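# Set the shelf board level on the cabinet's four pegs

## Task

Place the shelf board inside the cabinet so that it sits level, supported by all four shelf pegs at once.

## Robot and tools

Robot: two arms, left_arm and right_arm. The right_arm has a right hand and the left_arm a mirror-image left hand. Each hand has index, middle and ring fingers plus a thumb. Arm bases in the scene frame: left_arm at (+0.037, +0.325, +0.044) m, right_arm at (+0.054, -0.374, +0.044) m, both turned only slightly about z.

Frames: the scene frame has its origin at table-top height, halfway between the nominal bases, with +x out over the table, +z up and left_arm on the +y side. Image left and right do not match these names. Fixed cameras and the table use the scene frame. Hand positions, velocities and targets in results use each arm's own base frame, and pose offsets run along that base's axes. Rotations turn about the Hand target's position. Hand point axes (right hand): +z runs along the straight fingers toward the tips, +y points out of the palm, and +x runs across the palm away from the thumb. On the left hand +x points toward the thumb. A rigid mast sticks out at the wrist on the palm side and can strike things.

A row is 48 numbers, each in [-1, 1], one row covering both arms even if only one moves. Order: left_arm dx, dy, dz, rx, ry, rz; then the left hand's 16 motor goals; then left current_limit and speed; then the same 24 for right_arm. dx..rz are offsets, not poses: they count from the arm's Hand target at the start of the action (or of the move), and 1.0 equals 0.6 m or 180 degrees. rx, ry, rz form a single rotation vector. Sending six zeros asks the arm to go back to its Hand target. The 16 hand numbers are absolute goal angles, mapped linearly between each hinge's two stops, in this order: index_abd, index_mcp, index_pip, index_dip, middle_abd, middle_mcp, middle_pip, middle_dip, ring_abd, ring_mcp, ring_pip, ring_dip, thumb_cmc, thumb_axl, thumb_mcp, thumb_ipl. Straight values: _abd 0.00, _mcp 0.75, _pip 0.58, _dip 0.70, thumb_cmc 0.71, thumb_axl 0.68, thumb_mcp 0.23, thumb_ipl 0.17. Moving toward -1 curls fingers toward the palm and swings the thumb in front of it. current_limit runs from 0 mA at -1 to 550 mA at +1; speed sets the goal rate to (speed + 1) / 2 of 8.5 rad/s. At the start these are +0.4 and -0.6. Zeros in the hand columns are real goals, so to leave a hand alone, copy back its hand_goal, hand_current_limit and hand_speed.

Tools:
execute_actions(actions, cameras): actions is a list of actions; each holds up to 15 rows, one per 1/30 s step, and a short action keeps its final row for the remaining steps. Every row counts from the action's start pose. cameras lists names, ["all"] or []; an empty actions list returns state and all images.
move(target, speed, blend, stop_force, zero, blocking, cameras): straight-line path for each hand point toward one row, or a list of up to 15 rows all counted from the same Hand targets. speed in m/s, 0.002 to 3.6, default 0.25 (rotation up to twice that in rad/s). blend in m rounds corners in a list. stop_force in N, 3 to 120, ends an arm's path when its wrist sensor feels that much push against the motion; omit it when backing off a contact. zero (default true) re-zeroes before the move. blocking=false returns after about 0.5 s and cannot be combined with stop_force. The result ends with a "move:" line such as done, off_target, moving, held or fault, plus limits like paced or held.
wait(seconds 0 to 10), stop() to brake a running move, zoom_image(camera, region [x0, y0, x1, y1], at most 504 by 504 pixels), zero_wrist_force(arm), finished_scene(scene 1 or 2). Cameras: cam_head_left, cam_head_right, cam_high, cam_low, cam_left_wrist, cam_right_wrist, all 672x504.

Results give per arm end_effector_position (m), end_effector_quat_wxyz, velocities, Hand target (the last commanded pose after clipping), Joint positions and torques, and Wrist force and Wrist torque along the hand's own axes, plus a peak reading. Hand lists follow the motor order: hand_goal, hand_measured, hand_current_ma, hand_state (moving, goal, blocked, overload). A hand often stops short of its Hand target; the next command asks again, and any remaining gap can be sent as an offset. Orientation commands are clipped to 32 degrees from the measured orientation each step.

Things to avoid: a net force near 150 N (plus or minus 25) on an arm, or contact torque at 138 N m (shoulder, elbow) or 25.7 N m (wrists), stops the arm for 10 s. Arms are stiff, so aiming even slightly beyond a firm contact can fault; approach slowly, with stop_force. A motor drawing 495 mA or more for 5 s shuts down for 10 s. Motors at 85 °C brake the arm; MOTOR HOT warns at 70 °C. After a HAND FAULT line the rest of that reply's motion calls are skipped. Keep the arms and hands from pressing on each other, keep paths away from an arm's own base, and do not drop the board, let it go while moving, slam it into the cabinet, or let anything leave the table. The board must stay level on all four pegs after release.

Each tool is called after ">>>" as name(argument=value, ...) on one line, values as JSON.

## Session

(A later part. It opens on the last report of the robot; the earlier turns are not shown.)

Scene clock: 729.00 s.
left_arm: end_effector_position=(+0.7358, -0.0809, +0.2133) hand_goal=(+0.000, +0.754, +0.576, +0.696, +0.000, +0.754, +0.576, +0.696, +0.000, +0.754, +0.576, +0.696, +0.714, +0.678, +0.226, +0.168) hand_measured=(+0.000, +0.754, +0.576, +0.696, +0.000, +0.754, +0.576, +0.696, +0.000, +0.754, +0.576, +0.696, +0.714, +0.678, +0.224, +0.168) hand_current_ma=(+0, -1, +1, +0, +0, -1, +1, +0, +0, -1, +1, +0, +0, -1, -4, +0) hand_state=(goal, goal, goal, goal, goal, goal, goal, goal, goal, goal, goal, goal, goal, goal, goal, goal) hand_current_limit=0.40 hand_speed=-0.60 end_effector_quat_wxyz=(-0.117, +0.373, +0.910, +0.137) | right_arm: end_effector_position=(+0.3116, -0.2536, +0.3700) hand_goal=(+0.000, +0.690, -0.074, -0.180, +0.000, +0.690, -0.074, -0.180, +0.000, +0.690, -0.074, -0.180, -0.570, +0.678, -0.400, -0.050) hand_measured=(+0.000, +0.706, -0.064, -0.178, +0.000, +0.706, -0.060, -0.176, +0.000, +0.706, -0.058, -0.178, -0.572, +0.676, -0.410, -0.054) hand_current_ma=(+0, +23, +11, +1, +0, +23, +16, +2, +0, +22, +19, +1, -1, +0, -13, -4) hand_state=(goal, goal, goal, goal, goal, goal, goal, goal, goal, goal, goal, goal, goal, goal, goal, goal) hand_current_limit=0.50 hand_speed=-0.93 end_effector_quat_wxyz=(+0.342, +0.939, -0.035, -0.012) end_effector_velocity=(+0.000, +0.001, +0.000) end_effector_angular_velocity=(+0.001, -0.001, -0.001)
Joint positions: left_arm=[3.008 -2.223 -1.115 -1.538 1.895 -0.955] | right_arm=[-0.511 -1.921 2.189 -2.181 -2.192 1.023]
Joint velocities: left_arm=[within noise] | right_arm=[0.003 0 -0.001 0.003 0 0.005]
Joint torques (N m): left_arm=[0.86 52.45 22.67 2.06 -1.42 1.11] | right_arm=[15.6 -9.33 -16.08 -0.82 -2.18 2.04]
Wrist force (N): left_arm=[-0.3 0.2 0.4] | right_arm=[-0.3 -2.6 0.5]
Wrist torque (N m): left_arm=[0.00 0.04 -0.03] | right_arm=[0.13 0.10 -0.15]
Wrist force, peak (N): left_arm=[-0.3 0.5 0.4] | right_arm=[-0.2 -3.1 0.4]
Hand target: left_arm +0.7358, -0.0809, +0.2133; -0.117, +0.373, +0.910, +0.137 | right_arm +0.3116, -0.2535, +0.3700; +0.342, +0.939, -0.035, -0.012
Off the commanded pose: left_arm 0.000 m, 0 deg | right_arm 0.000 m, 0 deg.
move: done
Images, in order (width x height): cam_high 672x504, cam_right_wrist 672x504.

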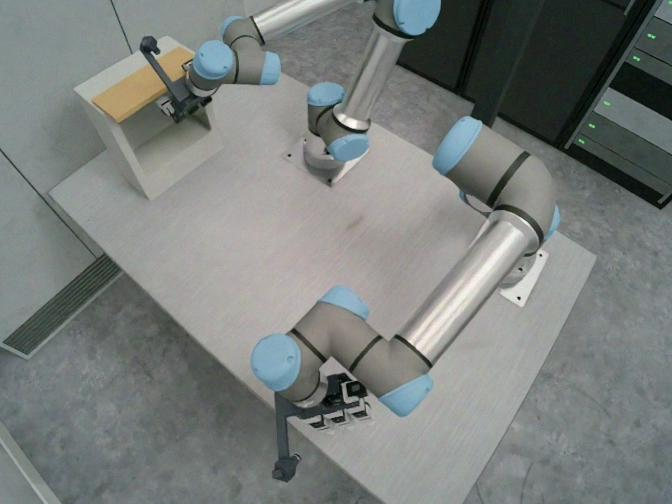

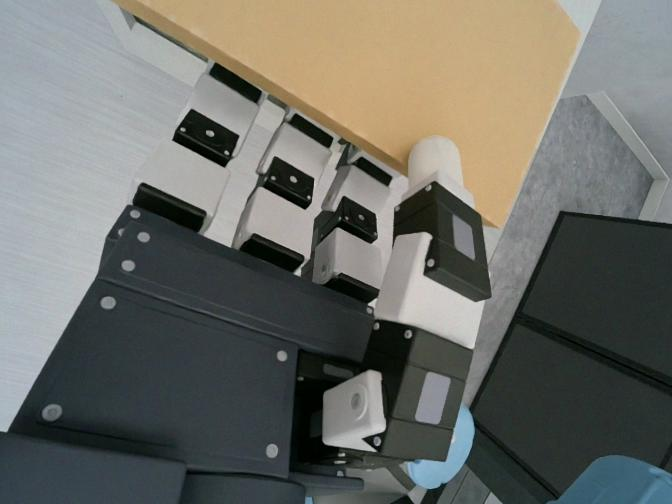

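>>> move(target=[0,0,0,0,0,0,0,0.754,0.576,0.696,0,0.754,0.576,0.696,0,0.754,0.576,0.696,0.714,0.678,0.226,0.168,0.4,-0.6,-0.00049,-0.00665,0,0,0,0,0,0.69,-0.075,-0.18,0,0.69,-0.075,-0.18,0,0.69,-0.075,-0.18,-0.571,0.678,-0.42,-0.06,0.5,-0.93], speed=0.02)

>>> move(target=[[0,0,0,0,0,0,0,0.754,0.576,0.696,0,0.754,0.576,0.696,0,0.754,0.576,0.696,0.714,0.678,0.226,0.168,0.4,-0.6,0,0,0,0,0,0,0,0.69,-0.075,-0.18,0,0.69,-0.075,-0.18,0,0.74,-0.075,-0.18,-0.571,0.678,-0.36,-0.03,0.5,-0.9],[0,0,0,0,0,0,0,0.754,0.576,0.696,0,0.754,0.576,0.696,0,0.754,0.576,0.696,0.714,0.678,0.226,0.168,0.4,-0.6,0,0,0,0,0,0,0,0.69,-0.075,-0.18,0,0.69,-0.075,-0.18,0,0.84,-0.3,-0.18,-0.571,0.678,-0.36,-0.03,0.5,-0.9],[0,0,0,0,0,0,0,0.754,0.576,0.696,0,0.754,0.576,0.696,0,0.754,0.576,0.696,0.714,0.678,0.226,0.168,0.4,-0.6,0,0,0,0,0,0,0,0.69,-0.075,-0.18,0,0.69,-0.075,-0.18,0,0.775,-0.3,-0.18,-0.571,0.678,-0.36,-0.03,0.5,-0.9]], cameras=["cam_high","cam_right_wrist"])

Scene clock: 739.13 s.
left_arm: end_effector_position=(+0.7358, -0.0809, +0.2133) hand_goal=(+0.000, +0.754, +0.576, +0.696, +0.000, +0.754, +0.576, +0.696, +0.000, +0.754, +0.576, +0.696, +0.714, +0.678, +0.226, +0.168) hand_measured=(+0.000, +0.754, +0.576, +0.696, +0.000, +0.754, +0.576, +0.696, +0.000, +0.754, +0.576, +0.696, +0.714, +0.678, +0.224, +0.168) hand_current_ma=(+0, -1, +1, +0, +0, -1, +1, +0, +0, -1, +1, +0, +0, -1, -4, +0) hand_state=(goal, goal, goal, goal, goal, goal, goal, goal, goal, goal, goal, goal, goal, goal, goal, goal) hand_current_limit=0.40 hand_speed=-0.60 end_effector_quat_wxyz=(-0.117, +0.373, +0.910, +0.137) | right_arm: end_effector_position=(+0.3113, -0.2575, +0.3700) hand_goal=(+0.000, +0.690, -0.074, -0.180, +0.000, +0.690, -0.074, -0.180, +0.000, +0.690, -0.074, -0.180, -0.570, +0.678, -0.420, -0.060) hand_measured=(+0.000, +0.708, -0.064, -0.178, +0.000, +0.706, -0.060, -0.176, +0.000, +0.706, -0.058, -0.178, -0.572, +0.676, -0.422, -0.058) hand_current_ma=(+0, +23, +11, +1, +0, +23, +16, +2, +0, +23, +19, +1, -1, +0, -1, +1) hand_state=(goal, goal, goal, goal, goal, goal, goal, goal, goal, goal, goal, goal, goal, goal, goal, goal) hand_current_limit=0.50 hand_speed=-0.93 end_effector_quat_wxyz=(+0.342, +0.939, -0.035, -0.012)
Joint positions: left_arm=[3.008 -2.223 -1.115 -1.538 1.895 -0.955] | right_arm=[-0.522 -1.92 2.19 -2.191 -2.188 1.01]
Joint torques (N m): left_arm=[-0.2 51.87 23.76 2.08 -1.46 1.1] | right_arm=[-2.55 -4.48 -15.11 -3.64 -0.49 -0.02]
Wrist force (N): left_arm=[0.0 0.2 0.2] | right_arm=[-0.3 -2.4 0.3]
Wrist torque (N m): left_arm=[0.01 -0.01 0.01] | right_arm=[0.16 0.08 -0.12]
Wrist force, peak (N): left_arm=[-0.2 0.4 0.5] | right_arm=[-0.3 -2.8 0.8]
Hand target: left_arm +0.7358, -0.0809, +0.2133; -0.117, +0.373, +0.910, +0.137 | right_arm +0.3113, -0.2575, +0.3700; +0.342, +0.939, -0.035, -0.012
Off the commanded pose: left_arm 0.000 m, 0 deg | right_arm 0.000 m, 0 deg.
move: done

Scene clock: 741.00 s.
left_arm: end_effector_position=(+0.7358, -0.0809, +0.2133) hand_goal=(+0.000, +0.754, +0.576, +0.696, +0.000, +0.754, +0.576, +0.696, +0.000, +0.754, +0.576, +0.696, +0.714, +0.678, +0.226, +0.168) hand_measured=(+0.000, +0.754, +0.576, +0.696, +0.000, +0.754, +0.576, +0.696, +0.000, +0.754, +0.576, +0.696, +0.714, +0.678, +0.224, +0.168) hand_current_ma=(+0, -1, +1, +0, +0, -1, +1, +0, +0, -1, +1, +0, +0, -1, -4, +0) hand_state=(goal, goal, goal, goal, goal, goal, goal, goal, goal, goal, goal, goal, goal, goal, goal, goal) hand_current_limit=0.40 hand_speed=-0.60 end_effector_quat_wxyz=(-0.117, +0.373, +0.910, +0.137) | right_arm: end_effector_position=(+0.3113, -0.2575, +0.3700) hand_goal=(+0.000, +0.690, -0.074, -0.180, +0.000, +0.690, -0.074, -0.180, +0.000, +0.776, -0.300, -0.180, -0.570, +0.678, -0.360, -0.030) hand_measured=(+0.000, +0.710, -0.060, -0.178, +0.000, +0.712, -0.062, -0.176, +0.000, +0.838, -0.284, -0.178, -0.572, +0.676, -0.370, -0.034) hand_current_ma=(+0, +30, +15, +1, +0, +35, +11, +2, +0, +152, +19, +1, -1, +0, -14, -4) hand_state=(goal, blocked, goal, goal, goal, blocked, goal, goal, goal, blocked, goal, goal, goal, goal, goal, goal) hand_current_limit=0.50 hand_speed=-0.90 end_effector_quat_wxyz=(+0.342, +0.939, -0.035, -0.012)
Joint positions: left_arm=[3.008 -2.223 -1.115 -1.538 1.895 -0.955] | right_arm=[-0.521 -1.92 2.19 -2.191 -2.188 1.011]
Joint torques (N m): left_arm=[0.2 51.91 23.26 2.13 -1.39 1.14] | right_arm=[12.72 -13.2 -16.58 -1.28 -3.39 1.62]
Wrist force (N): left_arm=[0.1 -0.1 0.0] | right_arm=[-0.1 -1.9 -0.1]
Wrist torque (N m): left_arm=[-0.01 -0.02 0.01] | right_arm=[0.18 0.00 -0.14]
Wrist force, peak (N): left_arm=[-0.3 0.4 0.3] | right_arm=[-0.4 -2.8 0.3]
Hand target: left_arm +0.7358, -0.0809, +0.2133; -0.117, +0.373, +0.910, +0.137 | right_arm +0.3113, -0.2575, +0.3700; +0.342, +0.939, -0.035, -0.012
Off the commanded pose: left_arm 0.000 m, 0 deg | right_arm 0.000 m, 0 deg.
move: done
Images, in order (width x height): cam_high 672x504, cam_right_wrist 672x504.

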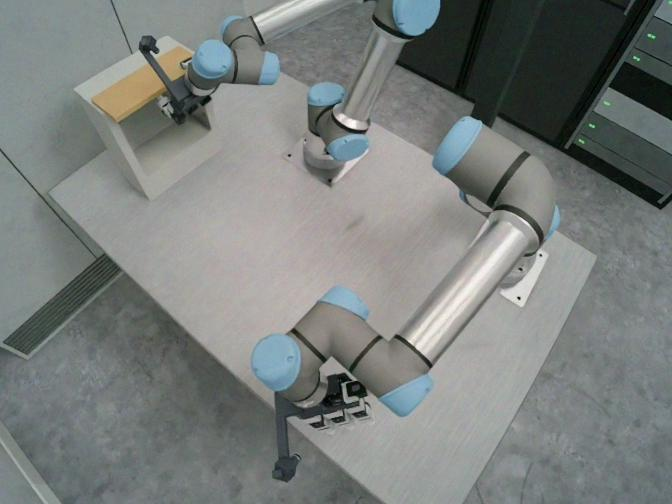

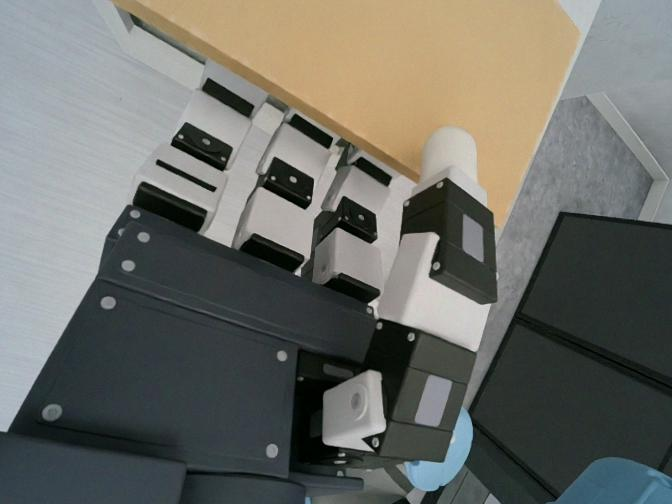

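>>> move(target=[[0,0,0,0,0,0,0,0.754,0.576,0.696,0,0.754,0.576,0.696,0,0.754,0.576,0.696,0.714,0.678,0.226,0.168,0.4,-0.6,0,0,0,0,0,0,0,0.69,-0.075,-0.18,0,0.76,-0.075,-0.18,0,0.815,-0.3,-0.18,-0.571,0.678,-0.36,-0.03,0.5,-0.9],[0,0,0,0,0,0,0,0.754,0.576,0.696,0,0.754,0.576,0.696,0,0.754,0.576,0.696,0.714,0.678,0.226,0.168,0.4,-0.6,0,0,0,0,0,0,0,0.69,-0.075,-0.18,0,0.88,-0.3,-0.18,0,0.815,-0.3,-0.18,-0.571,0.678,-0.36,-0.03,0.5,-0.9],[0,0,0,0,0,0,0,0.754,0.576,0.696,0,0.754,0.576,0.696,0,0.754,0.576,0.696,0.714,0.678,0.226,0.168,0.4,-0.6,0,0,0,0,0,0,0,0.69,-0.075,-0.18,0,0.815,-0.3,-0.18,0,0.815,-0.3,-0.18,-0.571,0.678,-0.36,-0.03,0.5,-0.9],[0,0,0,0,0,0,0,0.754,0.576,0.696,0,0.754,0.576,0.696,0,0.754,0.576,0.696,0.714,0.678,0.226,0.168,0.4,-0.6,0,0,0,0,0,0,0,0.76,-0.075,-0.18,0,0.815,-0.3,-0.18,0,0.815,-0.3,-0.18,-0.571,0.678,-0.36,-0.03,0.5,-0.9],[0,0,0,0,0,0,0,0.754,0.576,0.696,0,0.754,0.576,0.696,0,0.754,0.576,0.696,0.714,0.678,0.226,0.168,0.4,-0.6,0,0,0,0,0,0,0,0.88,-0.3,-0.18,0,0.815,-0.3,-0.18,0,0.815,-0.3,-0.18,-0.571,0.678,-0.36,-0.03,0.5,-0.9],[0,0,0,0,0,0,0,0.754,0.576,0.696,0,0.754,0.576,0.696,0,0.754,0.576,0.696,0.714,0.678,0.226,0.168,0.4,-0.6,0,0,0,0,0,0,0,0.825,-0.3,-0.18,0,0.825,-0.3,-0.18,0,0.825,-0.3,-0.18,-0.571,0.678,-0.36,-0.03,0.5,-0.9]], cameras=["cam_high","cam_right_wrist"])

>>> zoom_image(camera="cam_high", region=[90, 40, 190, 130])

Scene clock: 753.53 s.
left_arm: end_effector_position=(+0.7358, -0.0809, +0.2133) hand_goal=(+0.000, +0.754, +0.576, +0.696, +0.000, +0.754, +0.576, +0.696, +0.000, +0.754, +0.576, +0.696, +0.714, +0.678, +0.226, +0.168) hand_measured=(+0.000, +0.754, +0.576, +0.696, +0.000, +0.754, +0.576, +0.696, +0.000, +0.754, +0.576, +0.696, +0.714, +0.678, +0.224, +0.168) hand_current_ma=(+0, -1, +1, +0, +0, -1, +1, +0, +0, -1, +1, +0, +0, -1, -4, +0) hand_state=(goal, goal, goal, goal, goal, goal, goal, goal, goal, goal, goal, goal, goal, goal, goal, goal) hand_current_limit=0.40 hand_speed=-0.60 end_effector_quat_wxyz=(-0.117, +0.373, +0.910, +0.137) | right_arm: end_effector_position=(+0.3113, -0.2575, +0.3700) hand_goal=(+0.000, +0.826, -0.300, -0.180, +0.000, +0.826, -0.300, -0.180, +0.000, +0.826, -0.300, -0.180, -0.570, +0.678, -0.360, -0.030) hand_measured=(+0.000, +0.846, -0.292, -0.178, +0.000, +0.848, -0.292, -0.178, +0.000, +0.844, -0.284, -0.178, -0.572, +0.676, -0.370, -0.034) hand_current_ma=(+0, +30, +8, +1, +0, +33, +6, +2, +0, +24, +19, +1, -1, +0, -14, -4) hand_state=(goal, blocked, goal, goal, goal, blocked, goal, goal, goal, goal, goal, goal, goal, goal, goal, goal) hand_current_limit=0.50 hand_speed=-0.90 end_effector_quat_wxyz=(+0.342, +0.939, -0.035, -0.012)
Joint positions: left_arm=[3.008 -2.223 -1.115 -1.538 1.895 -0.955] | right_arm=[-0.521 -1.92 2.19 -2.191 -2.188 1.011]
Joint torques (N m): left_arm=[0.09 51.2 23.37 2.15 -1.58 1.07] | right_arm=[10.87 -13.01 -22.37 -2.44 -3.19 1.51]
Wrist force (N): left_arm=[0.0 0.2 0.2] | right_arm=[-0.3 -2.3 0.1]
Wrist torque (N m): left_arm=[0.00 0.01 -0.01] | right_arm=[0.09 0.04 -0.08]
Wrist force, peak (N): left_arm=[-0.1 0.6 0.3] | right_arm=[-0.5 -2.9 0.5]
Hand target: left_arm +0.7358, -0.0809, +0.2133; -0.117, +0.373, +0.910, +0.137 | right_arm +0.3113, -0.2575, +0.3700; +0.342, +0.939, -0.035, -0.012
Off the commanded pose: left_arm 0.000 m, 0 deg | right_arm 0.000 m, 0 deg.
move: done
Images, in order (width x height): cam_high 672x504, cam_right_wrist 672x504.

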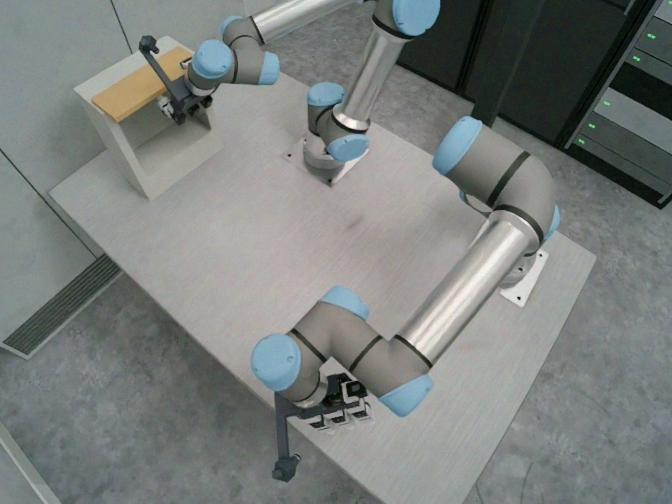

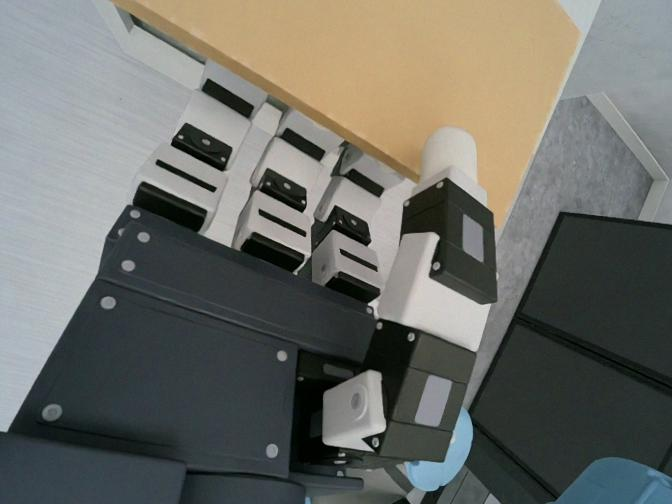

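Scaled by 5.040 from the camera's 672x504 image, which has a finer 960x720 frame.

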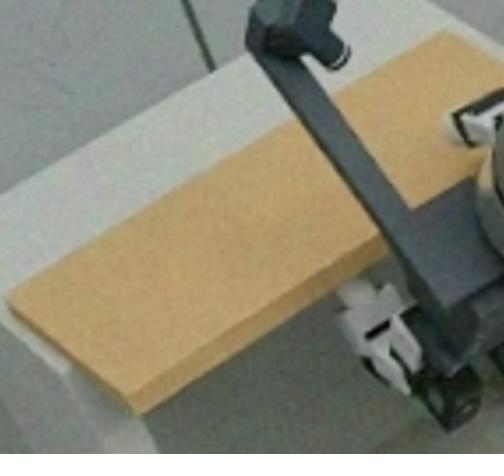

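>>> move(target=[[0,0,0,0,0,0,0,0.754,0.576,0.696,0,0.754,0.576,0.696,0,0.754,0.576,0.696,0.714,0.678,0.226,0.168,0.4,-0.6,0,0,0,0,0,0,0,0.815,-0.3,-0.18,0,0.815,-0.3,-0.18,0,0.815,-0.3,-0.18,-0.571,0.678,-0.43,-0.065,0.5,-0.9],[0,0,0,0,0,0,0,0.754,0.576,0.696,0,0.754,0.576,0.696,0,0.754,0.576,0.696,0.714,0.678,0.226,0.168,0.4,-0.6,-0.00073,-0.00997,0,0,0,0,0,0.815,-0.3,-0.18,0,0.815,-0.3,-0.18,0,0.815,-0.3,-0.18,-0.571,0.678,-0.43,-0.065,0.5,-0.9]], speed=0.02)

>>> move(target=[[0,0,0,0,0,0,0,0.754,0.576,0.696,0,0.754,0.576,0.696,0,0.754,0.576,0.696,0.714,0.678,0.226,0.168,0.4,-0.6,0,0,0,0,0,0,0,0.85,-0.3,-0.18,0,0.85,-0.3,-0.18,0,0.85,-0.3,-0.18,-0.571,0.678,-0.36,-0.03,0.5,-0.9],[0,0,0,0,0,0,0,0.754,0.576,0.696,0,0.754,0.576,0.696,0,0.754,0.576,0.696,0.714,0.678,0.226,0.168,0.4,-0.6,-0.00098,-0.0133,0,0,0,0,0,0.87,-0.3,-0.18,0,0.87,-0.3,-0.18,0,0.87,-0.3,-0.18,-0.571,0.678,-0.36,-0.03,0.5,-0.9]], speed=0.02, cameras=["cam_high","cam_right_wrist"])

>>> zoom_image(camera="cam_high", region=[90, 40, 190, 130])

>>> zoom_image(camera="cam_right_wrist", region=[380, 110, 580, 260])

Scene clock: 764.07 s.
left_arm: end_effector_position=(+0.7358, -0.0809, +0.2133) hand_goal=(+0.000, +0.754, +0.576, +0.696, +0.000, +0.754, +0.576, +0.696, +0.000, +0.754, +0.576, +0.696, +0.714, +0.678, +0.226, +0.168) hand_measured=(+0.000, +0.754, +0.576, +0.696, +0.000, +0.754, +0.576, +0.696, +0.000, +0.754, +0.576, +0.696, +0.714, +0.678, +0.224, +0.168) hand_current_ma=(+0, -1, +1, +0, +0, -1, +1, +0, +0, -1, +1, +0, +0, -1, -4, +0) hand_state=(goal, goal, goal, goal, goal, goal, goal, goal, goal, goal, goal, goal, goal, goal, goal, goal) hand_current_limit=0.40 hand_speed=-0.60 end_effector_quat_wxyz=(-0.117, +0.373, +0.910, +0.137) | right_arm: end_effector_position=(+0.3108, -0.2636, +0.3700) hand_goal=(+0.000, +0.816, -0.300, -0.180, +0.000, +0.816, -0.300, -0.180, +0.000, +0.816, -0.300, -0.180, -0.570, +0.678, -0.430, -0.064) hand_measured=(+0.000, +0.846, -0.290, -0.178, +0.000, +0.848, -0.292, -0.178, +0.000, +0.844, -0.284, -0.178, -0.572, +0.676, -0.432, -0.062) hand_current_ma=(+0, +52, +9, +1, +0, +58, +6, +1, +0, +47, +19, +1, -1, +0, -1, +1) hand_state=(goal, blocked, goal, goal, goal, blocked, goal, goal, goal, blocked, goal, goal, goal, goal, goal, goal) hand_current_limit=0.50 hand_speed=-0.90 end_effector_quat_wxyz=(+0.342, +0.939, -0.035, -0.012)
Joint positions: left_arm=[3.008 -2.223 -1.115 -1.538 1.895 -0.955] | right_arm=[-0.538 -1.916 2.191 -2.206 -2.182 0.991]
Joint torques (N m): left_arm=[0.64 51.81 23.46 2.15 -1.68 1.08] | right_arm=[6.64 -6.36 -15.33 -2.15 -1.02 1.11]
Wrist force (N): left_arm=[-0.1 0.2 0.1] | right_arm=[-0.7 -2.7 0.1]
Wrist torque (N m): left_arm=[0.02 0.01 -0.01] | right_arm=[0.07 0.13 -0.17]
Wrist force, peak (N): left_arm=[-0.5 0.3 0.2] | right_arm=[-0.2 -2.8 0.1]
Hand target: left_arm +0.7358, -0.0809, +0.2133; -0.117, +0.373, +0.910, +0.137 | right_arm +0.3109, -0.2635, +0.3700; +0.342, +0.939, -0.035, -0.012
Off the commanded pose: left_arm 0.000 m, 0 deg | right_arm 0.000 m, 0 deg.
move: done

Scene clock: 765.80 s.
left_arm: end_effector_position=(+0.7358, -0.0809, +0.2133) hand_goal=(+0.000, +0.754, +0.576, +0.696, +0.000, +0.754, +0.576, +0.696, +0.000, +0.754, +0.576, +0.696, +0.714, +0.678, +0.226, +0.168) hand_measured=(+0.000, +0.754, +0.576, +0.696, +0.000, +0.754, +0.576, +0.696, +0.000, +0.754, +0.576, +0.696, +0.714, +0.678, +0.224, +0.168) hand_current_ma=(+0, -1, +1, +0, +0, -1, +1, +0, +0, -1, +1, +0, +0, -1, -4, +0) hand_state=(goal, goal, goal, goal, goal, goal, goal, goal, goal, goal, goal, goal, goal, goal, goal, goal) hand_current_limit=0.40 hand_speed=-0.60 end_effector_quat_wxyz=(-0.117, +0.373, +0.910, +0.137) | right_arm: end_effector_position=(+0.3103, -0.2714, +0.3700) hand_goal=(+0.000, +0.870, -0.300, -0.180, +0.000, +0.870, -0.300, -0.180, +0.000, +0.870, -0.300, -0.180, -0.570, +0.678, -0.360, -0.030) hand_measured=(+0.000, +0.872, -0.292, -0.178, +0.000, +0.874, -0.294, -0.178, +0.000, +0.872, -0.294, -0.178, -0.572, +0.676, -0.370, -0.034) hand_current_ma=(+0, +1, +8, +1, +0, +2, +6, +1, +0, +1, +5, +1, -1, +0, -14, -4) hand_state=(goal, goal, goal, goal, goal, goal, goal, goal, goal, goal, goal, goal, goal, goal, goal, goal) hand_current_limit=0.50 hand_speed=-0.90 end_effector_quat_wxyz=(+0.342, +0.939, -0.035, -0.012)
Joint positions: left_arm=[3.008 -2.223 -1.115 -1.538 1.895 -0.955] | right_arm=[-0.56 -1.912 2.191 -2.225 -2.175 0.967]
Joint torques (N m): left_arm=[-0.03 51.3 23.22 2.17 -1.51 1.07] | right_arm=[13.56 -14.7 -14.79 -0.74 -2.95 1.65]
Wrist force (N): left_arm=[-0.4 0.1 0.1] | right_arm=[-0.3 -0.8 -1.5]
Wrist torque (N m): left_arm=[0.01 0.06 -0.04] | right_arm=[0.03 0.10 -0.09]
Wrist force, peak (N): left_arm=[-0.4 0.5 0.1] | right_arm=[-0.5 -2.7 0.0]
Hand target: left_arm +0.7358, -0.0809, +0.2133; -0.117, +0.373, +0.910, +0.137 | right_arm +0.3103, -0.2714, +0.3700; +0.342, +0.939, -0.035, -0.012
Off the commanded pose: left_arm 0.000 m, 0 deg | right_arm 0.000 m, 0 deg.
move: done
Images, in order (width x height): cam_high 672x504, cam_right_wrist 672x504.

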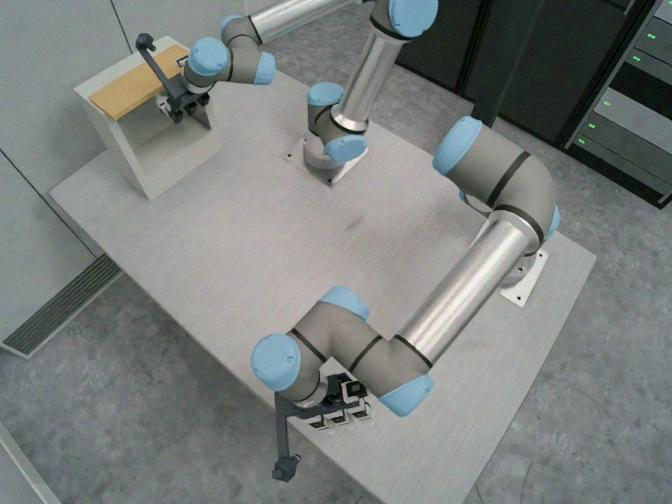

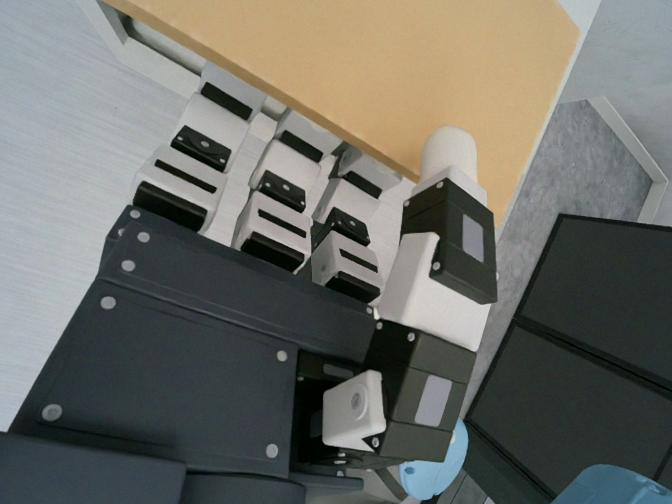

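Scaled by 5.040 from the camera's 672x504 image, which has a finer 960x720 frame.

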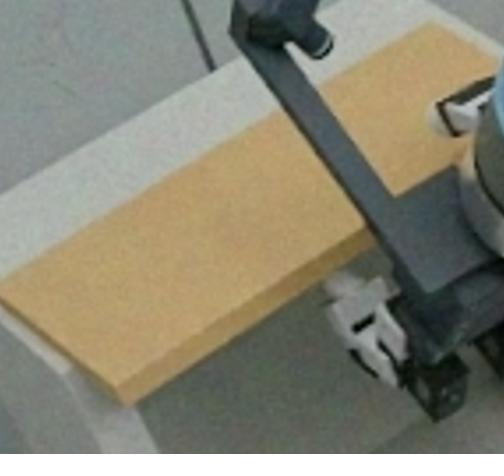

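Scaled by 2.520 from the camera's 672x504 image, which has a finer 960x720 frame.

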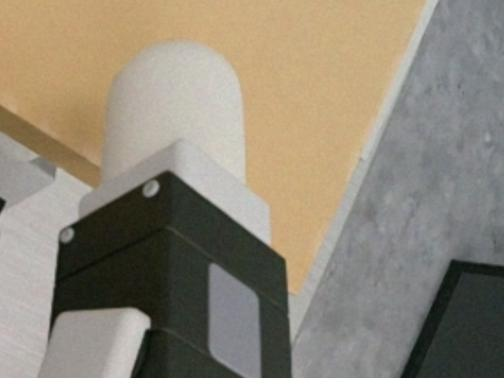

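>>> move(target=[[0,0,0,0,0,0,0,0.754,0.576,0.696,0,0.754,0.576,0.696,0,0.754,0.576,0.696,0.714,0.678,0.226,0.168,0.4,-0.6,0,0,0,0,0,0,0,0.97,-0.3,-0.18,0,0.97,-0.3,-0.18,0,0.97,-0.3,-0.18,-0.571,0.678,-0.3,-0.0,0.5,-0.85],[0,0,0,0,0,0,0,0.754,0.576,0.696,0,0.754,0.576,0.696,0,0.754,0.576,0.696,0.714,0.678,0.226,0.168,0.4,-0.6,0,0,0,0,0,0,0,1.0,-0.45,-0.18,0,1.0,-0.45,-0.18,0,1.0,-0.45,-0.18,-0.571,0.678,-0.3,0,0.5,-0.85],[0,0,0,0,0,0,0,0.754,0.576,0.696,0,0.754,0.576,0.696,0,0.754,0.576,0.696,0.714,0.678,0.226,0.168,0.4,-0.6,-0.00085,-0.0116,0,0,0,0,0,1.0,-0.45,-0.18,0,1.0,-0.45,-0.18,0,1.0,-0.45,-0.18,-0.571,0.678,-0.3,0,0.5,-0.85]], speed=0.02, cameras=["cam_high","cam_right_wrist"])

>>> zoom_image(camera="cam_high", region=[90, 40, 190, 130])

>>> zoom_image(camera="cam_right_wrist", region=[380, 110, 580, 260])

Scene clock: 780.07 s.
left_arm: end_effector_position=(+0.7358, -0.0809, +0.2133) hand_goal=(+0.000, +0.754, +0.576, +0.696, +0.000, +0.754, +0.576, +0.696, +0.000, +0.754, +0.576, +0.696, +0.714, +0.678, +0.226, +0.168) hand_measured=(+0.000, +0.754, +0.576, +0.696, +0.000, +0.754, +0.576, +0.696, +0.000, +0.754, +0.576, +0.696, +0.714, +0.678, +0.224, +0.168) hand_current_ma=(+0, -1, +1, +0, +0, -1, +1, +0, +0, -1, +1, +0, +0, -1, -4, +0) hand_state=(goal, goal, goal, goal, goal, goal, goal, goal, goal, goal, goal, goal, goal, goal, goal, goal) hand_current_limit=0.40 hand_speed=-0.60 end_effector_quat_wxyz=(-0.117, +0.373, +0.910, +0.137) | right_arm: end_effector_position=(+0.3097, -0.2785, +0.3700) hand_goal=(+0.000, +1.000, -0.450, -0.180, +0.000, +1.000, -0.450, -0.180, +0.000, +1.000, -0.450, -0.180, -0.570, +0.678, -0.300, +0.000) hand_measured=(+0.000, +1.000, -0.442, -0.178, +0.000, +1.000, -0.444, -0.178, +0.000, +1.000, -0.444, -0.178, -0.572, +0.676, -0.310, -0.004) hand_current_ma=(+0, +0, +7, +1, +0, +0, +6, +1, +0, +0, +5, +1, -1, +0, -14, -4) hand_state=(goal, goal, goal, goal, goal, goal, goal, goal, goal, goal, goal, goal, goal, goal, goal, goal) hand_current_limit=0.50 hand_speed=-0.85 end_effector_quat_wxyz=(+0.342, +0.939, -0.035, -0.012)
Joint positions: left_arm=[3.008 -2.223 -1.115 -1.538 1.895 -0.955] | right_arm=[-0.579 -1.907 2.192 -2.242 -2.168 0.946]
Joint torques (N m): left_arm=[0.44 51.33 23.34 2.12 -1.72 1.12] | right_arm=[9.24 -7.76 -13.75 -1.48 -0.82 1.26]
Wrist force (N): left_arm=[0.2 -0.1 0.0] | right_arm=[-0.4 -0.8 -1.8]
Wrist torque (N m): left_arm=[-0.02 -0.03 0.02] | right_arm=[0.03 0.11 -0.08]
Wrist force, peak (N): left_arm=[-0.2 0.6 0.4] | right_arm=[-0.2 -1.0 -2.0]
Hand target: left_arm +0.7358, -0.0809, +0.2133; -0.117, +0.373, +0.910, +0.137 | right_arm +0.3098, -0.2784, +0.3700; +0.342, +0.939, -0.035, -0.012
Off the commanded pose: left_arm 0.000 m, 0 deg | right_arm 0.000 m, 0 deg.
move: done
Images, in order (width x height): cam_high 672x504, cam_right_wrist 672x504.

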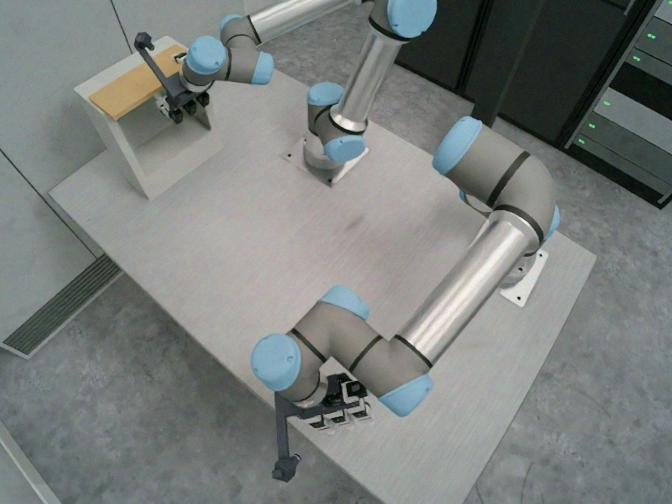

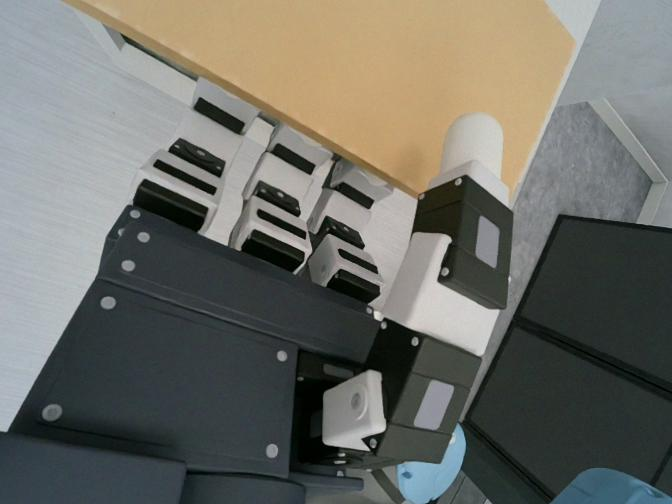

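Scaled by 5.040 from the camera's 672x504 image, which has a finer 960x720 frame.

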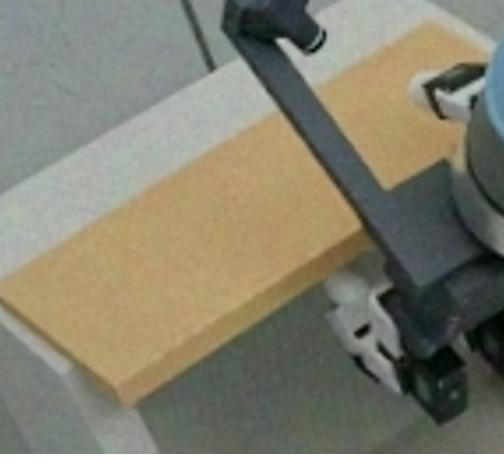

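Scaled by 2.520 from the camera's 672x504 image, which has a finer 960x720 frame.

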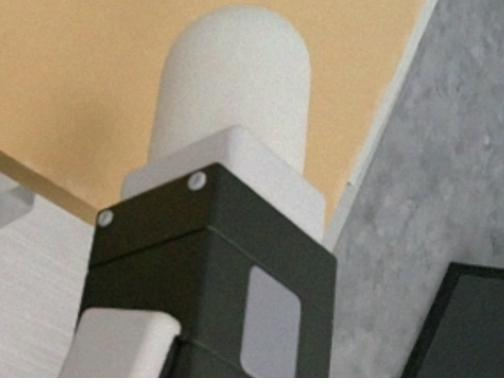

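>>> move(target=[[0,0,0,0,0,0,0,0.754,0.576,0.696,0,0.754,0.576,0.696,0,0.754,0.576,0.696,0.714,0.678,0.226,0.168,0.4,-0.6,0,0,0,0,0,0,0,0.94,-0.45,-0.18,0,0.94,-0.45,-0.18,0,0.94,-0.45,-0.18,-0.571,0.678,-0.42,-0.06,0.5,-0.93],[0,0,0,0,0,0,0,0.754,0.576,0.696,0,0.754,0.576,0.696,0,0.754,0.576,0.696,0.714,0.678,0.226,0.168,0.4,-0.6,0,0,0,0,0,0,0,0.9,-0.45,-0.18,0,0.9,-0.45,-0.18,0,0.9,-0.45,-0.18,-0.571,0.678,-0.5,-0.1,0.5,-0.93],[0,0,0,0,0,0,0,0.754,0.576,0.696,0,0.754,0.576,0.696,0,0.754,0.576,0.696,0.714,0.678,0.226,0.168,0.4,-0.6,0,0,0,0,0,0,0,0.88,-0.45,-0.18,0,0.88,-0.45,-0.18,0,0.88,-0.45,-0.18,-0.571,0.678,-0.54,-0.12,0.5,-0.93]], speed=0.02)

>>> move(target=[0,0,0,0,0,0,0,0.754,0.576,0.696,0,0.754,0.576,0.696,0,0.754,0.576,0.696,0.714,0.678,0.226,0.168,0.4,-0.6,0.0037,0.0499,0.0,0,0,0,0,0.88,-0.45,-0.18,0,0.88,-0.45,-0.18,0,0.88,-0.45,-0.18,-0.571,0.678,-0.54,-0.12,0.5,-0.93], speed=0.02, cameras=["cam_high","cam_right_wrist"])

>>> zoom_image(camera="cam_high", region=[90, 40, 190, 130])

Scene clock: 794.63 s.
left_arm: end_effector_position=(+0.7358, -0.0809, +0.2133) hand_goal=(+0.000, +0.754, +0.576, +0.696, +0.000, +0.754, +0.576, +0.696, +0.000, +0.754, +0.576, +0.696, +0.714, +0.678, +0.226, +0.168) hand_measured=(+0.000, +0.754, +0.576, +0.696, +0.000, +0.754, +0.576, +0.696, +0.000, +0.754, +0.576, +0.696, +0.714, +0.678, +0.224, +0.168) hand_current_ma=(+0, -1, +1, +0, +0, -1, +1, +0, +0, -1, +1, +0, +0, -1, -4, +0) hand_state=(goal, goal, goal, goal, goal, goal, goal, goal, goal, goal, goal, goal, goal, goal, goal, goal) hand_current_limit=0.40 hand_speed=-0.60 end_effector_quat_wxyz=(-0.117, +0.373, +0.910, +0.137) | right_arm: end_effector_position=(+0.3098, -0.2784, +0.3700) hand_goal=(+0.000, +0.880, -0.450, -0.180, +0.000, +0.880, -0.450, -0.180, +0.000, +0.880, -0.450, -0.180, -0.570, +0.678, -0.540, -0.120) hand_measured=(+0.000, +0.932, -0.438, -0.180, +0.000, +0.936, -0.438, -0.178, +0.000, +0.936, -0.438, -0.178, -0.572, +0.676, -0.452, -0.082) hand_current_ma=(+0, +122, +14, +0, +0, +132, +12, +1, +0, +131, +14, +1, -1, +0, +340, +104) hand_state=(goal, blocked, goal, goal, goal, blocked, goal, goal, goal, blocked, goal, goal, goal, goal, blocked, blocked) hand_current_limit=0.50 hand_speed=-0.93 end_effector_quat_wxyz=(+0.342, +0.939, -0.035, -0.012)
Joint positions: left_arm=[3.008 -2.223 -1.115 -1.538 1.895 -0.955] | right_arm=[-0.578 -1.907 2.192 -2.241 -2.168 0.946]
Joint torques (N m): left_arm=[0.62 51.18 23.68 2.14 -1.72 1.11] | right_arm=[12.96 -14.03 -15.77 -3.85 -2.88 1.69]
Wrist force (N): left_arm=[-0.1 0.1 0.2] | right_arm=[-0.4 -3.2 0.4]
Wrist torque (N m): left_arm=[-0.01 0.01 -0.02] | right_arm=[0.07 0.02 -0.25]
Wrist force, peak (N): left_arm=[-0.4 0.4 0.4] | right_arm=[-0.6 -3.2 0.4]
Hand target: left_arm +0.7358, -0.0809, +0.2133; -0.117, +0.373, +0.910, +0.137 | right_arm +0.3098, -0.2784, +0.3700; +0.342, +0.939, -0.035, -0.012
Off the commanded pose: left_arm 0.000 m, 0 deg | right_arm 0.000 m, 0 deg.
move: done

Scene clock: 796.43 s.
left_arm: end_effector_position=(+0.7358, -0.0809, +0.2133) hand_goal=(+0.000, +0.754, +0.576, +0.696, +0.000, +0.754, +0.576, +0.696, +0.000, +0.754, +0.576, +0.696, +0.714, +0.678, +0.226, +0.168) hand_measured=(+0.000, +0.754, +0.576, +0.696, +0.000, +0.754, +0.576, +0.696, +0.000, +0.754, +0.576, +0.696, +0.714, +0.678, +0.224, +0.168) hand_current_ma=(+0, -1, +1, +0, +0, -1, +1, +0, +0, -1, +1, +0, +0, -1, -4, +0) hand_state=(goal, goal, goal, goal, goal, goal, goal, goal, goal, goal, goal, goal, goal, goal, goal, goal) hand_current_limit=0.40 hand_speed=-0.60 end_effector_quat_wxyz=(-0.117, +0.373, +0.910, +0.137) | right_arm: end_effector_position=(+0.3120, -0.2483, +0.3700) hand_goal=(+0.000, +0.880, -0.450, -0.180, +0.000, +0.880, -0.450, -0.180, +0.000, +0.880, -0.450, -0.180, -0.570, +0.678, -0.540, -0.120) hand_measured=(+0.000, +0.932, -0.436, -0.182, +0.000, +0.936, -0.438, -0.178, +0.000, +0.934, -0.434, -0.176, -0.572, +0.676, -0.452, -0.082) hand_current_ma=(+0, +122, +15, +0, +0, +132, +13, +1, +0, +125, +18, +2, -1, -1, +337, +104) hand_state=(goal, blocked, goal, goal, goal, blocked, goal, goal, goal, blocked, goal, goal, goal, goal, blocked, blocked) hand_current_limit=0.50 hand_speed=-0.93 end_effector_quat_wxyz=(+0.342, +0.939, -0.035, -0.012)
Joint positions: left_arm=[3.008 -2.223 -1.115 -1.538 1.895 -0.955] | right_arm=[-0.496 -1.924 2.188 -2.168 -2.197 1.04]
Joint torques (N m): left_arm=[0.87 51.56 23.61 2.19 -1.68 1.14] | right_arm=[-15.18 -10.22 -31.58 -5.3 -1.33 -2.04]
Wrist force (N): left_arm=[-0.3 -0.1 0.1] | right_arm=[-0.3 -2.9 0.8]
Wrist torque (N m): left_arm=[-0.03 0.04 -0.02] | right_arm=[0.13 -0.03 -0.24]
Wrist force, peak (N): left_arm=[-0.4 -0.1 0.4] | right_arm=[-0.2 -3.0 1.0]
Hand target: left_arm +0.7358, -0.0809, +0.2133; -0.117, +0.373, +0.910, +0.137 | right_arm +0.3120, -0.2485, +0.3700; +0.342, +0.939, -0.035, -0.012
Off the commanded pose: left_arm 0.000 m, 0 deg | right_arm 0.000 m, 0 deg.
move: done
Images, in order (width x height): cam_high 672x504, cam_right_wrist 672x504.

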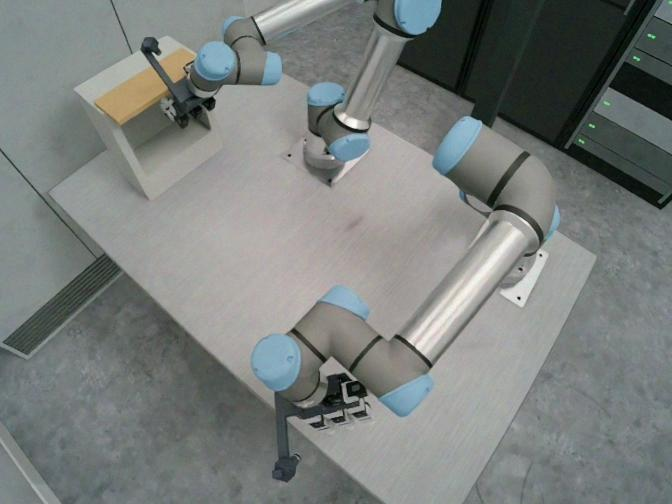

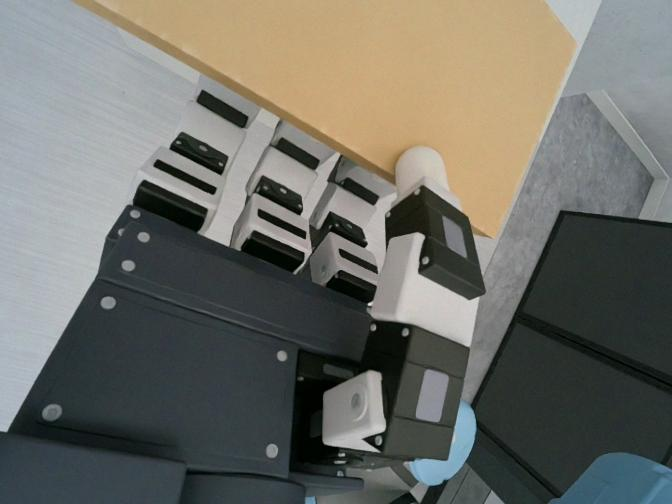

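Scaled by 5.040 from the camera's 672x504 image, which has a finer 960x720 frame.

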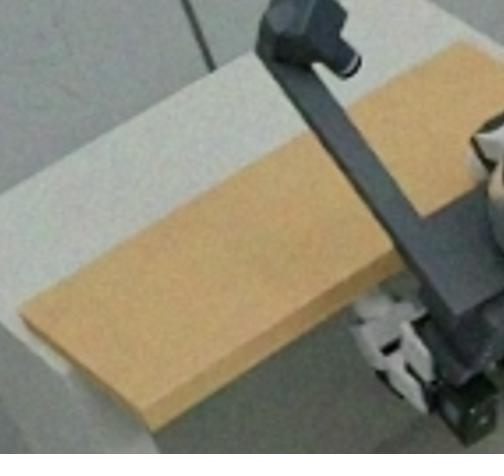

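>>> move(target=[[0,0,0,0,0,0,0,0.754,0.576,0.696,0,0.754,0.576,0.696,0,0.754,0.576,0.696,0.714,0.678,0.226,0.168,0.4,-0.6,0,0,0,0,0,0,0,0.88,-0.45,-0.18,0,0.88,-0.45,-0.18,0,0.98,-0.45,-0.18,-0.571,0.678,-0.54,-0.12,0.5,-0.9],[0,0,0,0,0,0,0,0.754,0.576,0.696,0,0.754,0.576,0.696,0,0.754,0.576,0.696,0.714,0.678,0.226,0.168,0.4,-0.6,0,0,0,0,0,0,0,0.88,-0.45,-0.18,0,0.88,-0.45,-0.18,0,0.9,-0.29,-0.18,-0.571,0.678,-0.54,-0.12,0.5,-0.9],[0,0,0,0,0,0,0,0.754,0.576,0.696,0,0.754,0.576,0.696,0,0.754,0.576,0.696,0.714,0.678,0.226,0.168,0.4,-0.6,0,0,0,0,0,0,0,0.88,-0.45,-0.18,0,0.88,-0.45,-0.18,0,0.76,-0.075,-0.18,-0.571,0.678,-0.54,-0.12,0.5,-0.9],[0,0,0,0,0,0,0,0.754,0.576,0.696,0,0.754,0.576,0.696,0,0.754,0.576,0.696,0.714,0.678,0.226,0.168,0.4,-0.6,0,0,0,0,0,0,0,0.88,-0.45,-0.18,0,0.88,-0.45,-0.18,0,0.66,-0.075,-0.18,-0.571,0.678,-0.54,-0.12,0.5,-0.9]])

>>> move(target=[[0,0,0,0,0,0,0,0.754,0.576,0.696,0,0.754,0.576,0.696,0,0.754,0.576,0.696,0.714,0.678,0.226,0.168,0.4,-0.6,0,0,0,0,0,0,0,0.88,-0.45,-0.18,0,0.98,-0.45,-0.18,0,0.66,-0.075,-0.18,-0.571,0.678,-0.54,-0.12,0.5,-0.9],[0,0,0,0,0,0,0,0.754,0.576,0.696,0,0.754,0.576,0.696,0,0.754,0.576,0.696,0.714,0.678,0.226,0.168,0.4,-0.6,0,0,0,0,0,0,0,0.88,-0.45,-0.18,0,0.9,-0.29,-0.18,0,0.66,-0.075,-0.18,-0.571,0.678,-0.54,-0.12,0.5,-0.9],[0,0,0,0,0,0,0,0.754,0.576,0.696,0,0.754,0.576,0.696,0,0.754,0.576,0.696,0.714,0.678,0.226,0.168,0.4,-0.6,0,0,0,0,0,0,0,0.88,-0.45,-0.18,0,0.76,-0.075,-0.18,0,0.66,-0.075,-0.18,-0.571,0.678,-0.54,-0.12,0.5,-0.9],[0,0,0,0,0,0,0,0.754,0.576,0.696,0,0.754,0.576,0.696,0,0.754,0.576,0.696,0.714,0.678,0.226,0.168,0.4,-0.6,0,0,0,0,0,0,0,0.88,-0.45,-0.18,0,0.66,-0.075,-0.18,0,0.66,-0.075,-0.18,-0.571,0.678,-0.54,-0.12,0.5,-0.9]])

>>> move(target=[[0,0,0,0,0,0,0,0.754,0.576,0.696,0,0.754,0.576,0.696,0,0.754,0.576,0.696,0.714,0.678,0.226,0.168,0.4,-0.6,0,0,0,0,0,0,0,0.98,-0.45,-0.18,0,0.66,-0.075,-0.18,0,0.66,-0.075,-0.18,-0.571,0.678,-0.54,-0.12,0.5,-0.9],[0,0,0,0,0,0,0,0.754,0.576,0.696,0,0.754,0.576,0.696,0,0.754,0.576,0.696,0.714,0.678,0.226,0.168,0.4,-0.6,0,0,0,0,0,0,0,0.9,-0.29,-0.18,0,0.66,-0.075,-0.18,0,0.66,-0.075,-0.18,-0.571,0.678,-0.54,-0.12,0.5,-0.9],[0,0,0,0,0,0,0,0.754,0.576,0.696,0,0.754,0.576,0.696,0,0.754,0.576,0.696,0.714,0.678,0.226,0.168,0.4,-0.6,0,0,0,0,0,0,0,0.76,-0.075,-0.18,0,0.66,-0.075,-0.18,0,0.66,-0.075,-0.18,-0.571,0.678,-0.54,-0.12,0.5,-0.9],[0,0,0,0,0,0,0,0.754,0.576,0.696,0,0.754,0.576,0.696,0,0.754,0.576,0.696,0.714,0.678,0.226,0.168,0.4,-0.6,0,0,0,0,0,0,0,0.65,-0.075,-0.18,0,0.65,-0.075,-0.18,0,0.65,-0.075,-0.18,-0.571,0.678,-0.54,-0.12,0.5,-0.9]], cameras=["cam_high","cam_right_wrist"])

>>> zoom_image(camera="cam_high", region=[90, 40, 190, 130])

>>> zoom_image(camera="cam_right_wrist", region=[380, 110, 580, 260])

Scene clock: 815.90 s.
left_arm: end_effector_position=(+0.7358, -0.0809, +0.2133) hand_goal=(+0.000, +0.754, +0.576, +0.696, +0.000, +0.754, +0.576, +0.696, +0.000, +0.754, +0.576, +0.696, +0.714, +0.678, +0.226, +0.168) hand_measured=(+0.000, +0.754, +0.576, +0.696, +0.000, +0.754, +0.576, +0.696, +0.000, +0.754, +0.576, +0.696, +0.714, +0.678, +0.224, +0.168) hand_current_ma=(+0, -1, +1, +0, +0, -1, +1, +0, +0, -1, +1, +0, +0, -1, -4, +0) hand_state=(goal, goal, goal, goal, goal, goal, goal, goal, goal, goal, goal, goal, goal, goal, goal, goal) hand_current_limit=0.40 hand_speed=-0.60 end_effector_quat_wxyz=(-0.117, +0.373, +0.910, +0.137) | right_arm: end_effector_position=(+0.3120, -0.2485, +0.3700) hand_goal=(+0.000, +0.880, -0.450, -0.180, +0.000, +0.880, -0.450, -0.180, +0.000, +0.660, -0.074, -0.180, -0.570, +0.678, -0.540, -0.120) hand_measured=(+0.000, +0.932, -0.430, -0.182, +0.000, +0.936, -0.432, -0.176, +0.000, +0.718, -0.064, -0.176, -0.572, +0.676, -0.458, -0.082) hand_current_ma=(+0, +122, +26, +0, +0, +132, +25, +2, +0, +140, +10, +2, -1, -1, +310, +104) hand_state=(goal, blocked, goal, goal, goal, blocked, goal, goal, goal, blocked, goal, goal, goal, goal, blocked, blocked) hand_current_limit=0.50 hand_speed=-0.90 end_effector_quat_wxyz=(+0.342, +0.939, -0.035, -0.012)
Joint positions: left_arm=[3.008 -2.223 -1.115 -1.538 1.895 -0.955] | right_arm=[-0.496 -1.924 2.188 -2.168 -2.197 1.04]
Joint torques (N m): left_arm=[0.46 50.93 22.92 2.23 -1.78 1.07] | right_arm=[-14.68 -5.49 -17.28 -2.91 -0.1 -1.91]
Wrist force (N): left_arm=[-0.3 0.1 0.0] | right_arm=[-0.1 -3.2 0.8]
Wrist torque (N m): left_arm=[0.00 0.02 -0.02] | right_arm=[0.14 -0.01 -0.23]
Wrist force, peak (N): left_arm=[-0.5 0.2 0.4] | right_arm=[-0.2 -3.3 1.0]
Hand target: left_arm +0.7358, -0.0809, +0.2133; -0.117, +0.373, +0.910, +0.137 | right_arm +0.3120, -0.2485, +0.3700; +0.342, +0.939, -0.035, -0.012
Off the commanded pose: left_arm 0.000 m, 0 deg | right_arm 0.000 m, 0 deg.
move: done

Scene clock: 818.53 s.
left_arm: end_effector_position=(+0.7358, -0.0809, +0.2133) hand_goal=(+0.000, +0.754, +0.576, +0.696, +0.000, +0.754, +0.576, +0.696, +0.000, +0.754, +0.576, +0.696, +0.714, +0.678, +0.226, +0.168) hand_measured=(+0.000, +0.754, +0.576, +0.696, +0.000, +0.754, +0.576, +0.696, +0.000, +0.754, +0.576, +0.696, +0.714, +0.678, +0.224, +0.168) hand_current_ma=(+0, -1, +1, +0, +0, -1, +1, +0, +0, -1, +1, +0, +0, -1, -4, +0) hand_state=(goal, goal, goal, goal, goal, goal, goal, goal, goal, goal, goal, goal, goal, goal, goal, goal) hand_current_limit=0.40 hand_speed=-0.60 end_effector_quat_wxyz=(-0.117, +0.373, +0.910, +0.137) | right_arm: end_effector_position=(+0.3120, -0.2485, +0.3700) hand_goal=(+0.000, +0.880, -0.450, -0.180, +0.000, +0.660, -0.074, -0.180, +0.000, +0.660, -0.074, -0.180, -0.570, +0.678, -0.540, -0.120) hand_measured=(+0.000, +0.932, -0.422, -0.180, +0.000, +0.720, -0.066, -0.178, +0.000, +0.718, -0.060, -0.176, -0.572, +0.676, -0.468, -0.082) hand_current_ma=(+0, +122, +43, +0, +0, +146, +6, +1, +0, +140, +17, +3, -1, -1, +260, +104) hand_state=(goal, blocked, blocked, goal, goal, blocked, goal, goal, goal, blocked, goal, goal, goal, goal, blocked, blocked) hand_current_limit=0.50 hand_speed=-0.90 end_effector_quat_wxyz=(+0.342, +0.939, -0.035, -0.012)
Joint positions: left_arm=[3.008 -2.223 -1.115 -1.538 1.895 -0.955] | right_arm=[-0.496 -1.924 2.188 -2.168 -2.197 1.04]
Joint torques (N m): left_arm=[0.27 51.55 23.08 2.04 -1.75 1.06] | right_arm=[-11.91 -7.02 -17.6 -1.66 -0.31 -1.31]
Wrist force (N): left_arm=[0.0 0.3 0.2] | right_arm=[0.2 -2.9 1.0]
Wrist torque (N m): left_arm=[0.03 0.00 -0.02] | right_arm=[0.18 -0.04 -0.18]
Wrist force, peak (N): left_arm=[0.1 0.4 0.3] | right_arm=[-0.6 -3.1 1.1]
Hand target: left_arm +0.7358, -0.0809, +0.2133; -0.117, +0.373, +0.910, +0.137 | right_arm +0.3120, -0.2485, +0.3700; +0.342, +0.939, -0.035, -0.012
Off the commanded pose: left_arm 0.000 m, 0 deg | right_arm 0.000 m, 0 deg.
move: done

Scene clock: 821.23 s.
left_arm: end_effector_position=(+0.7358, -0.0809, +0.2133) hand_goal=(+0.000, +0.754, +0.576, +0.696, +0.000, +0.754, +0.576, +0.696, +0.000, +0.754, +0.576, +0.696, +0.714, +0.678, +0.226, +0.168) hand_measured=(+0.000, +0.754, +0.576, +0.696, +0.000, +0.754, +0.576, +0.696, +0.000, +0.754, +0.576, +0.696, +0.714, +0.678, +0.224, +0.168) hand_current_ma=(+0, -1, +1, +0, +0, -1, +1, +0, +0, -1, +1, +0, +0, -1, -4, +0) hand_state=(goal, goal, goal, goal, goal, goal, goal, goal, goal, goal, goal, goal, goal, goal, goal, goal) hand_current_limit=0.40 hand_speed=-0.60 end_effector_quat_wxyz=(-0.117, +0.373, +0.910, +0.137) | right_arm: end_effector_position=(+0.3120, -0.2485, +0.3700) hand_goal=(+0.000, +0.650, -0.074, -0.180, +0.000, +0.650, -0.074, -0.180, +0.000, +0.650, -0.074, -0.180, -0.570, +0.678, -0.540, -0.120) hand_measured=(+0.000, +0.704, -0.060, -0.180, +0.000, +0.710, -0.052, -0.176, +0.000, +0.718, -0.050, -0.168, -0.572, +0.676, -0.498, -0.094) hand_current_ma=(+0, +123, +15, +0, +0, +148, +32, +3, +0, +177, +37, +13, -1, -1, +117, +62) hand_state=(goal, blocked, goal, goal, goal, blocked, blocked, goal, goal, blocked, blocked, goal, goal, goal, blocked, blocked) hand_current_limit=0.50 hand_speed=-0.90 end_effector_quat_wxyz=(+0.342, +0.939, -0.035, -0.012)
Joint positions: left_arm=[3.008 -2.223 -1.115 -1.538 1.895 -0.955] | right_arm=[-0.496 -1.924 2.188 -2.168 -2.197 1.04]
Joint torques (N m): left_arm=[-0.13 50.86 22.72 2.19 -1.76 1.21] | right_arm=[-9.88 -8.7 -17.56 -1.63 -0.47 -0.77]
Wrist force (N): left_arm=[-0.1 0.0 0.0] | right_arm=[-0.2 -3.2 1.4]
Wrist torque (N m): left_arm=[-0.01 0.01 -0.02] | right_arm=[0.19 -0.05 -0.25]
Wrist force, peak (N): left_arm=[-0.5 0.3 0.2] | right_arm=[-0.3 -3.7 1.5]
Hand target: left_arm +0.7358, -0.0809, +0.2133; -0.117, +0.373, +0.910, +0.137 | right_arm +0.3120, -0.2485, +0.3700; +0.342, +0.939, -0.035, -0.012
Off the commanded pose: left_arm 0.000 m, 0 deg | right_arm 0.000 m, 0 deg.
move: done
Images, in order (width x height): cam_high 672x504, cam_right_wrist 672x504.

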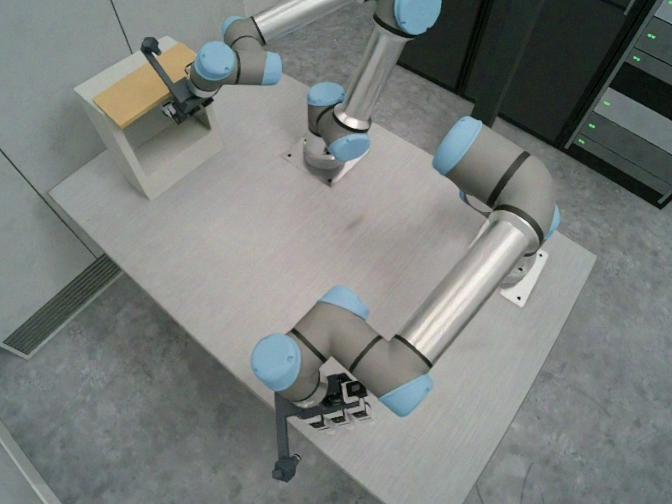

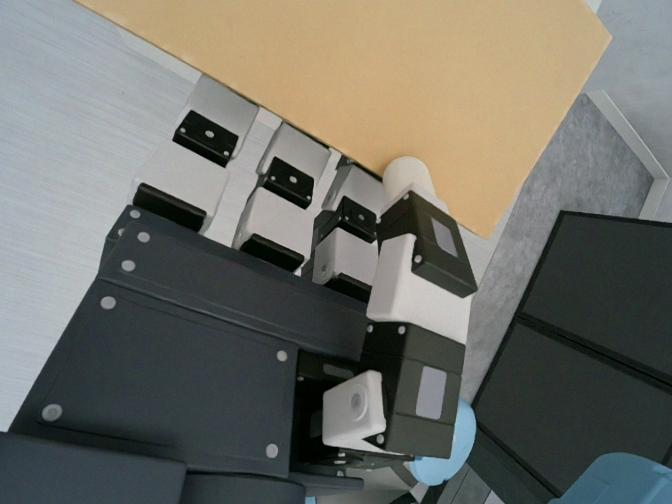

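Scaled by 5.040 from the camera's 672x504 image, which has a finer 960x720 frame.

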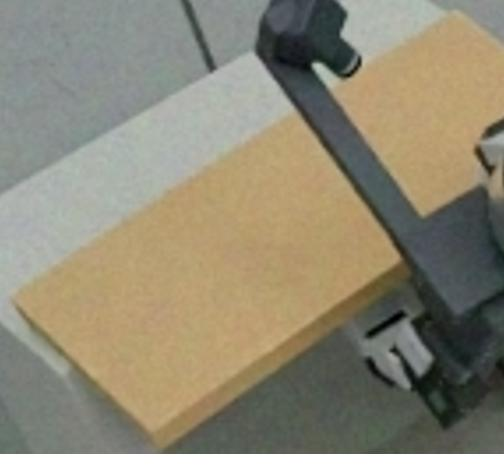

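Scaled by 2.520 from the camera's 672x504 image, which has a finer 960x720 frame.

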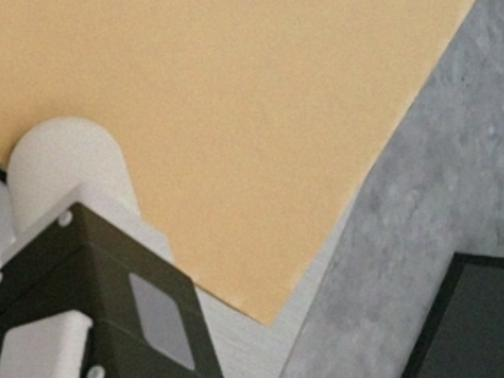

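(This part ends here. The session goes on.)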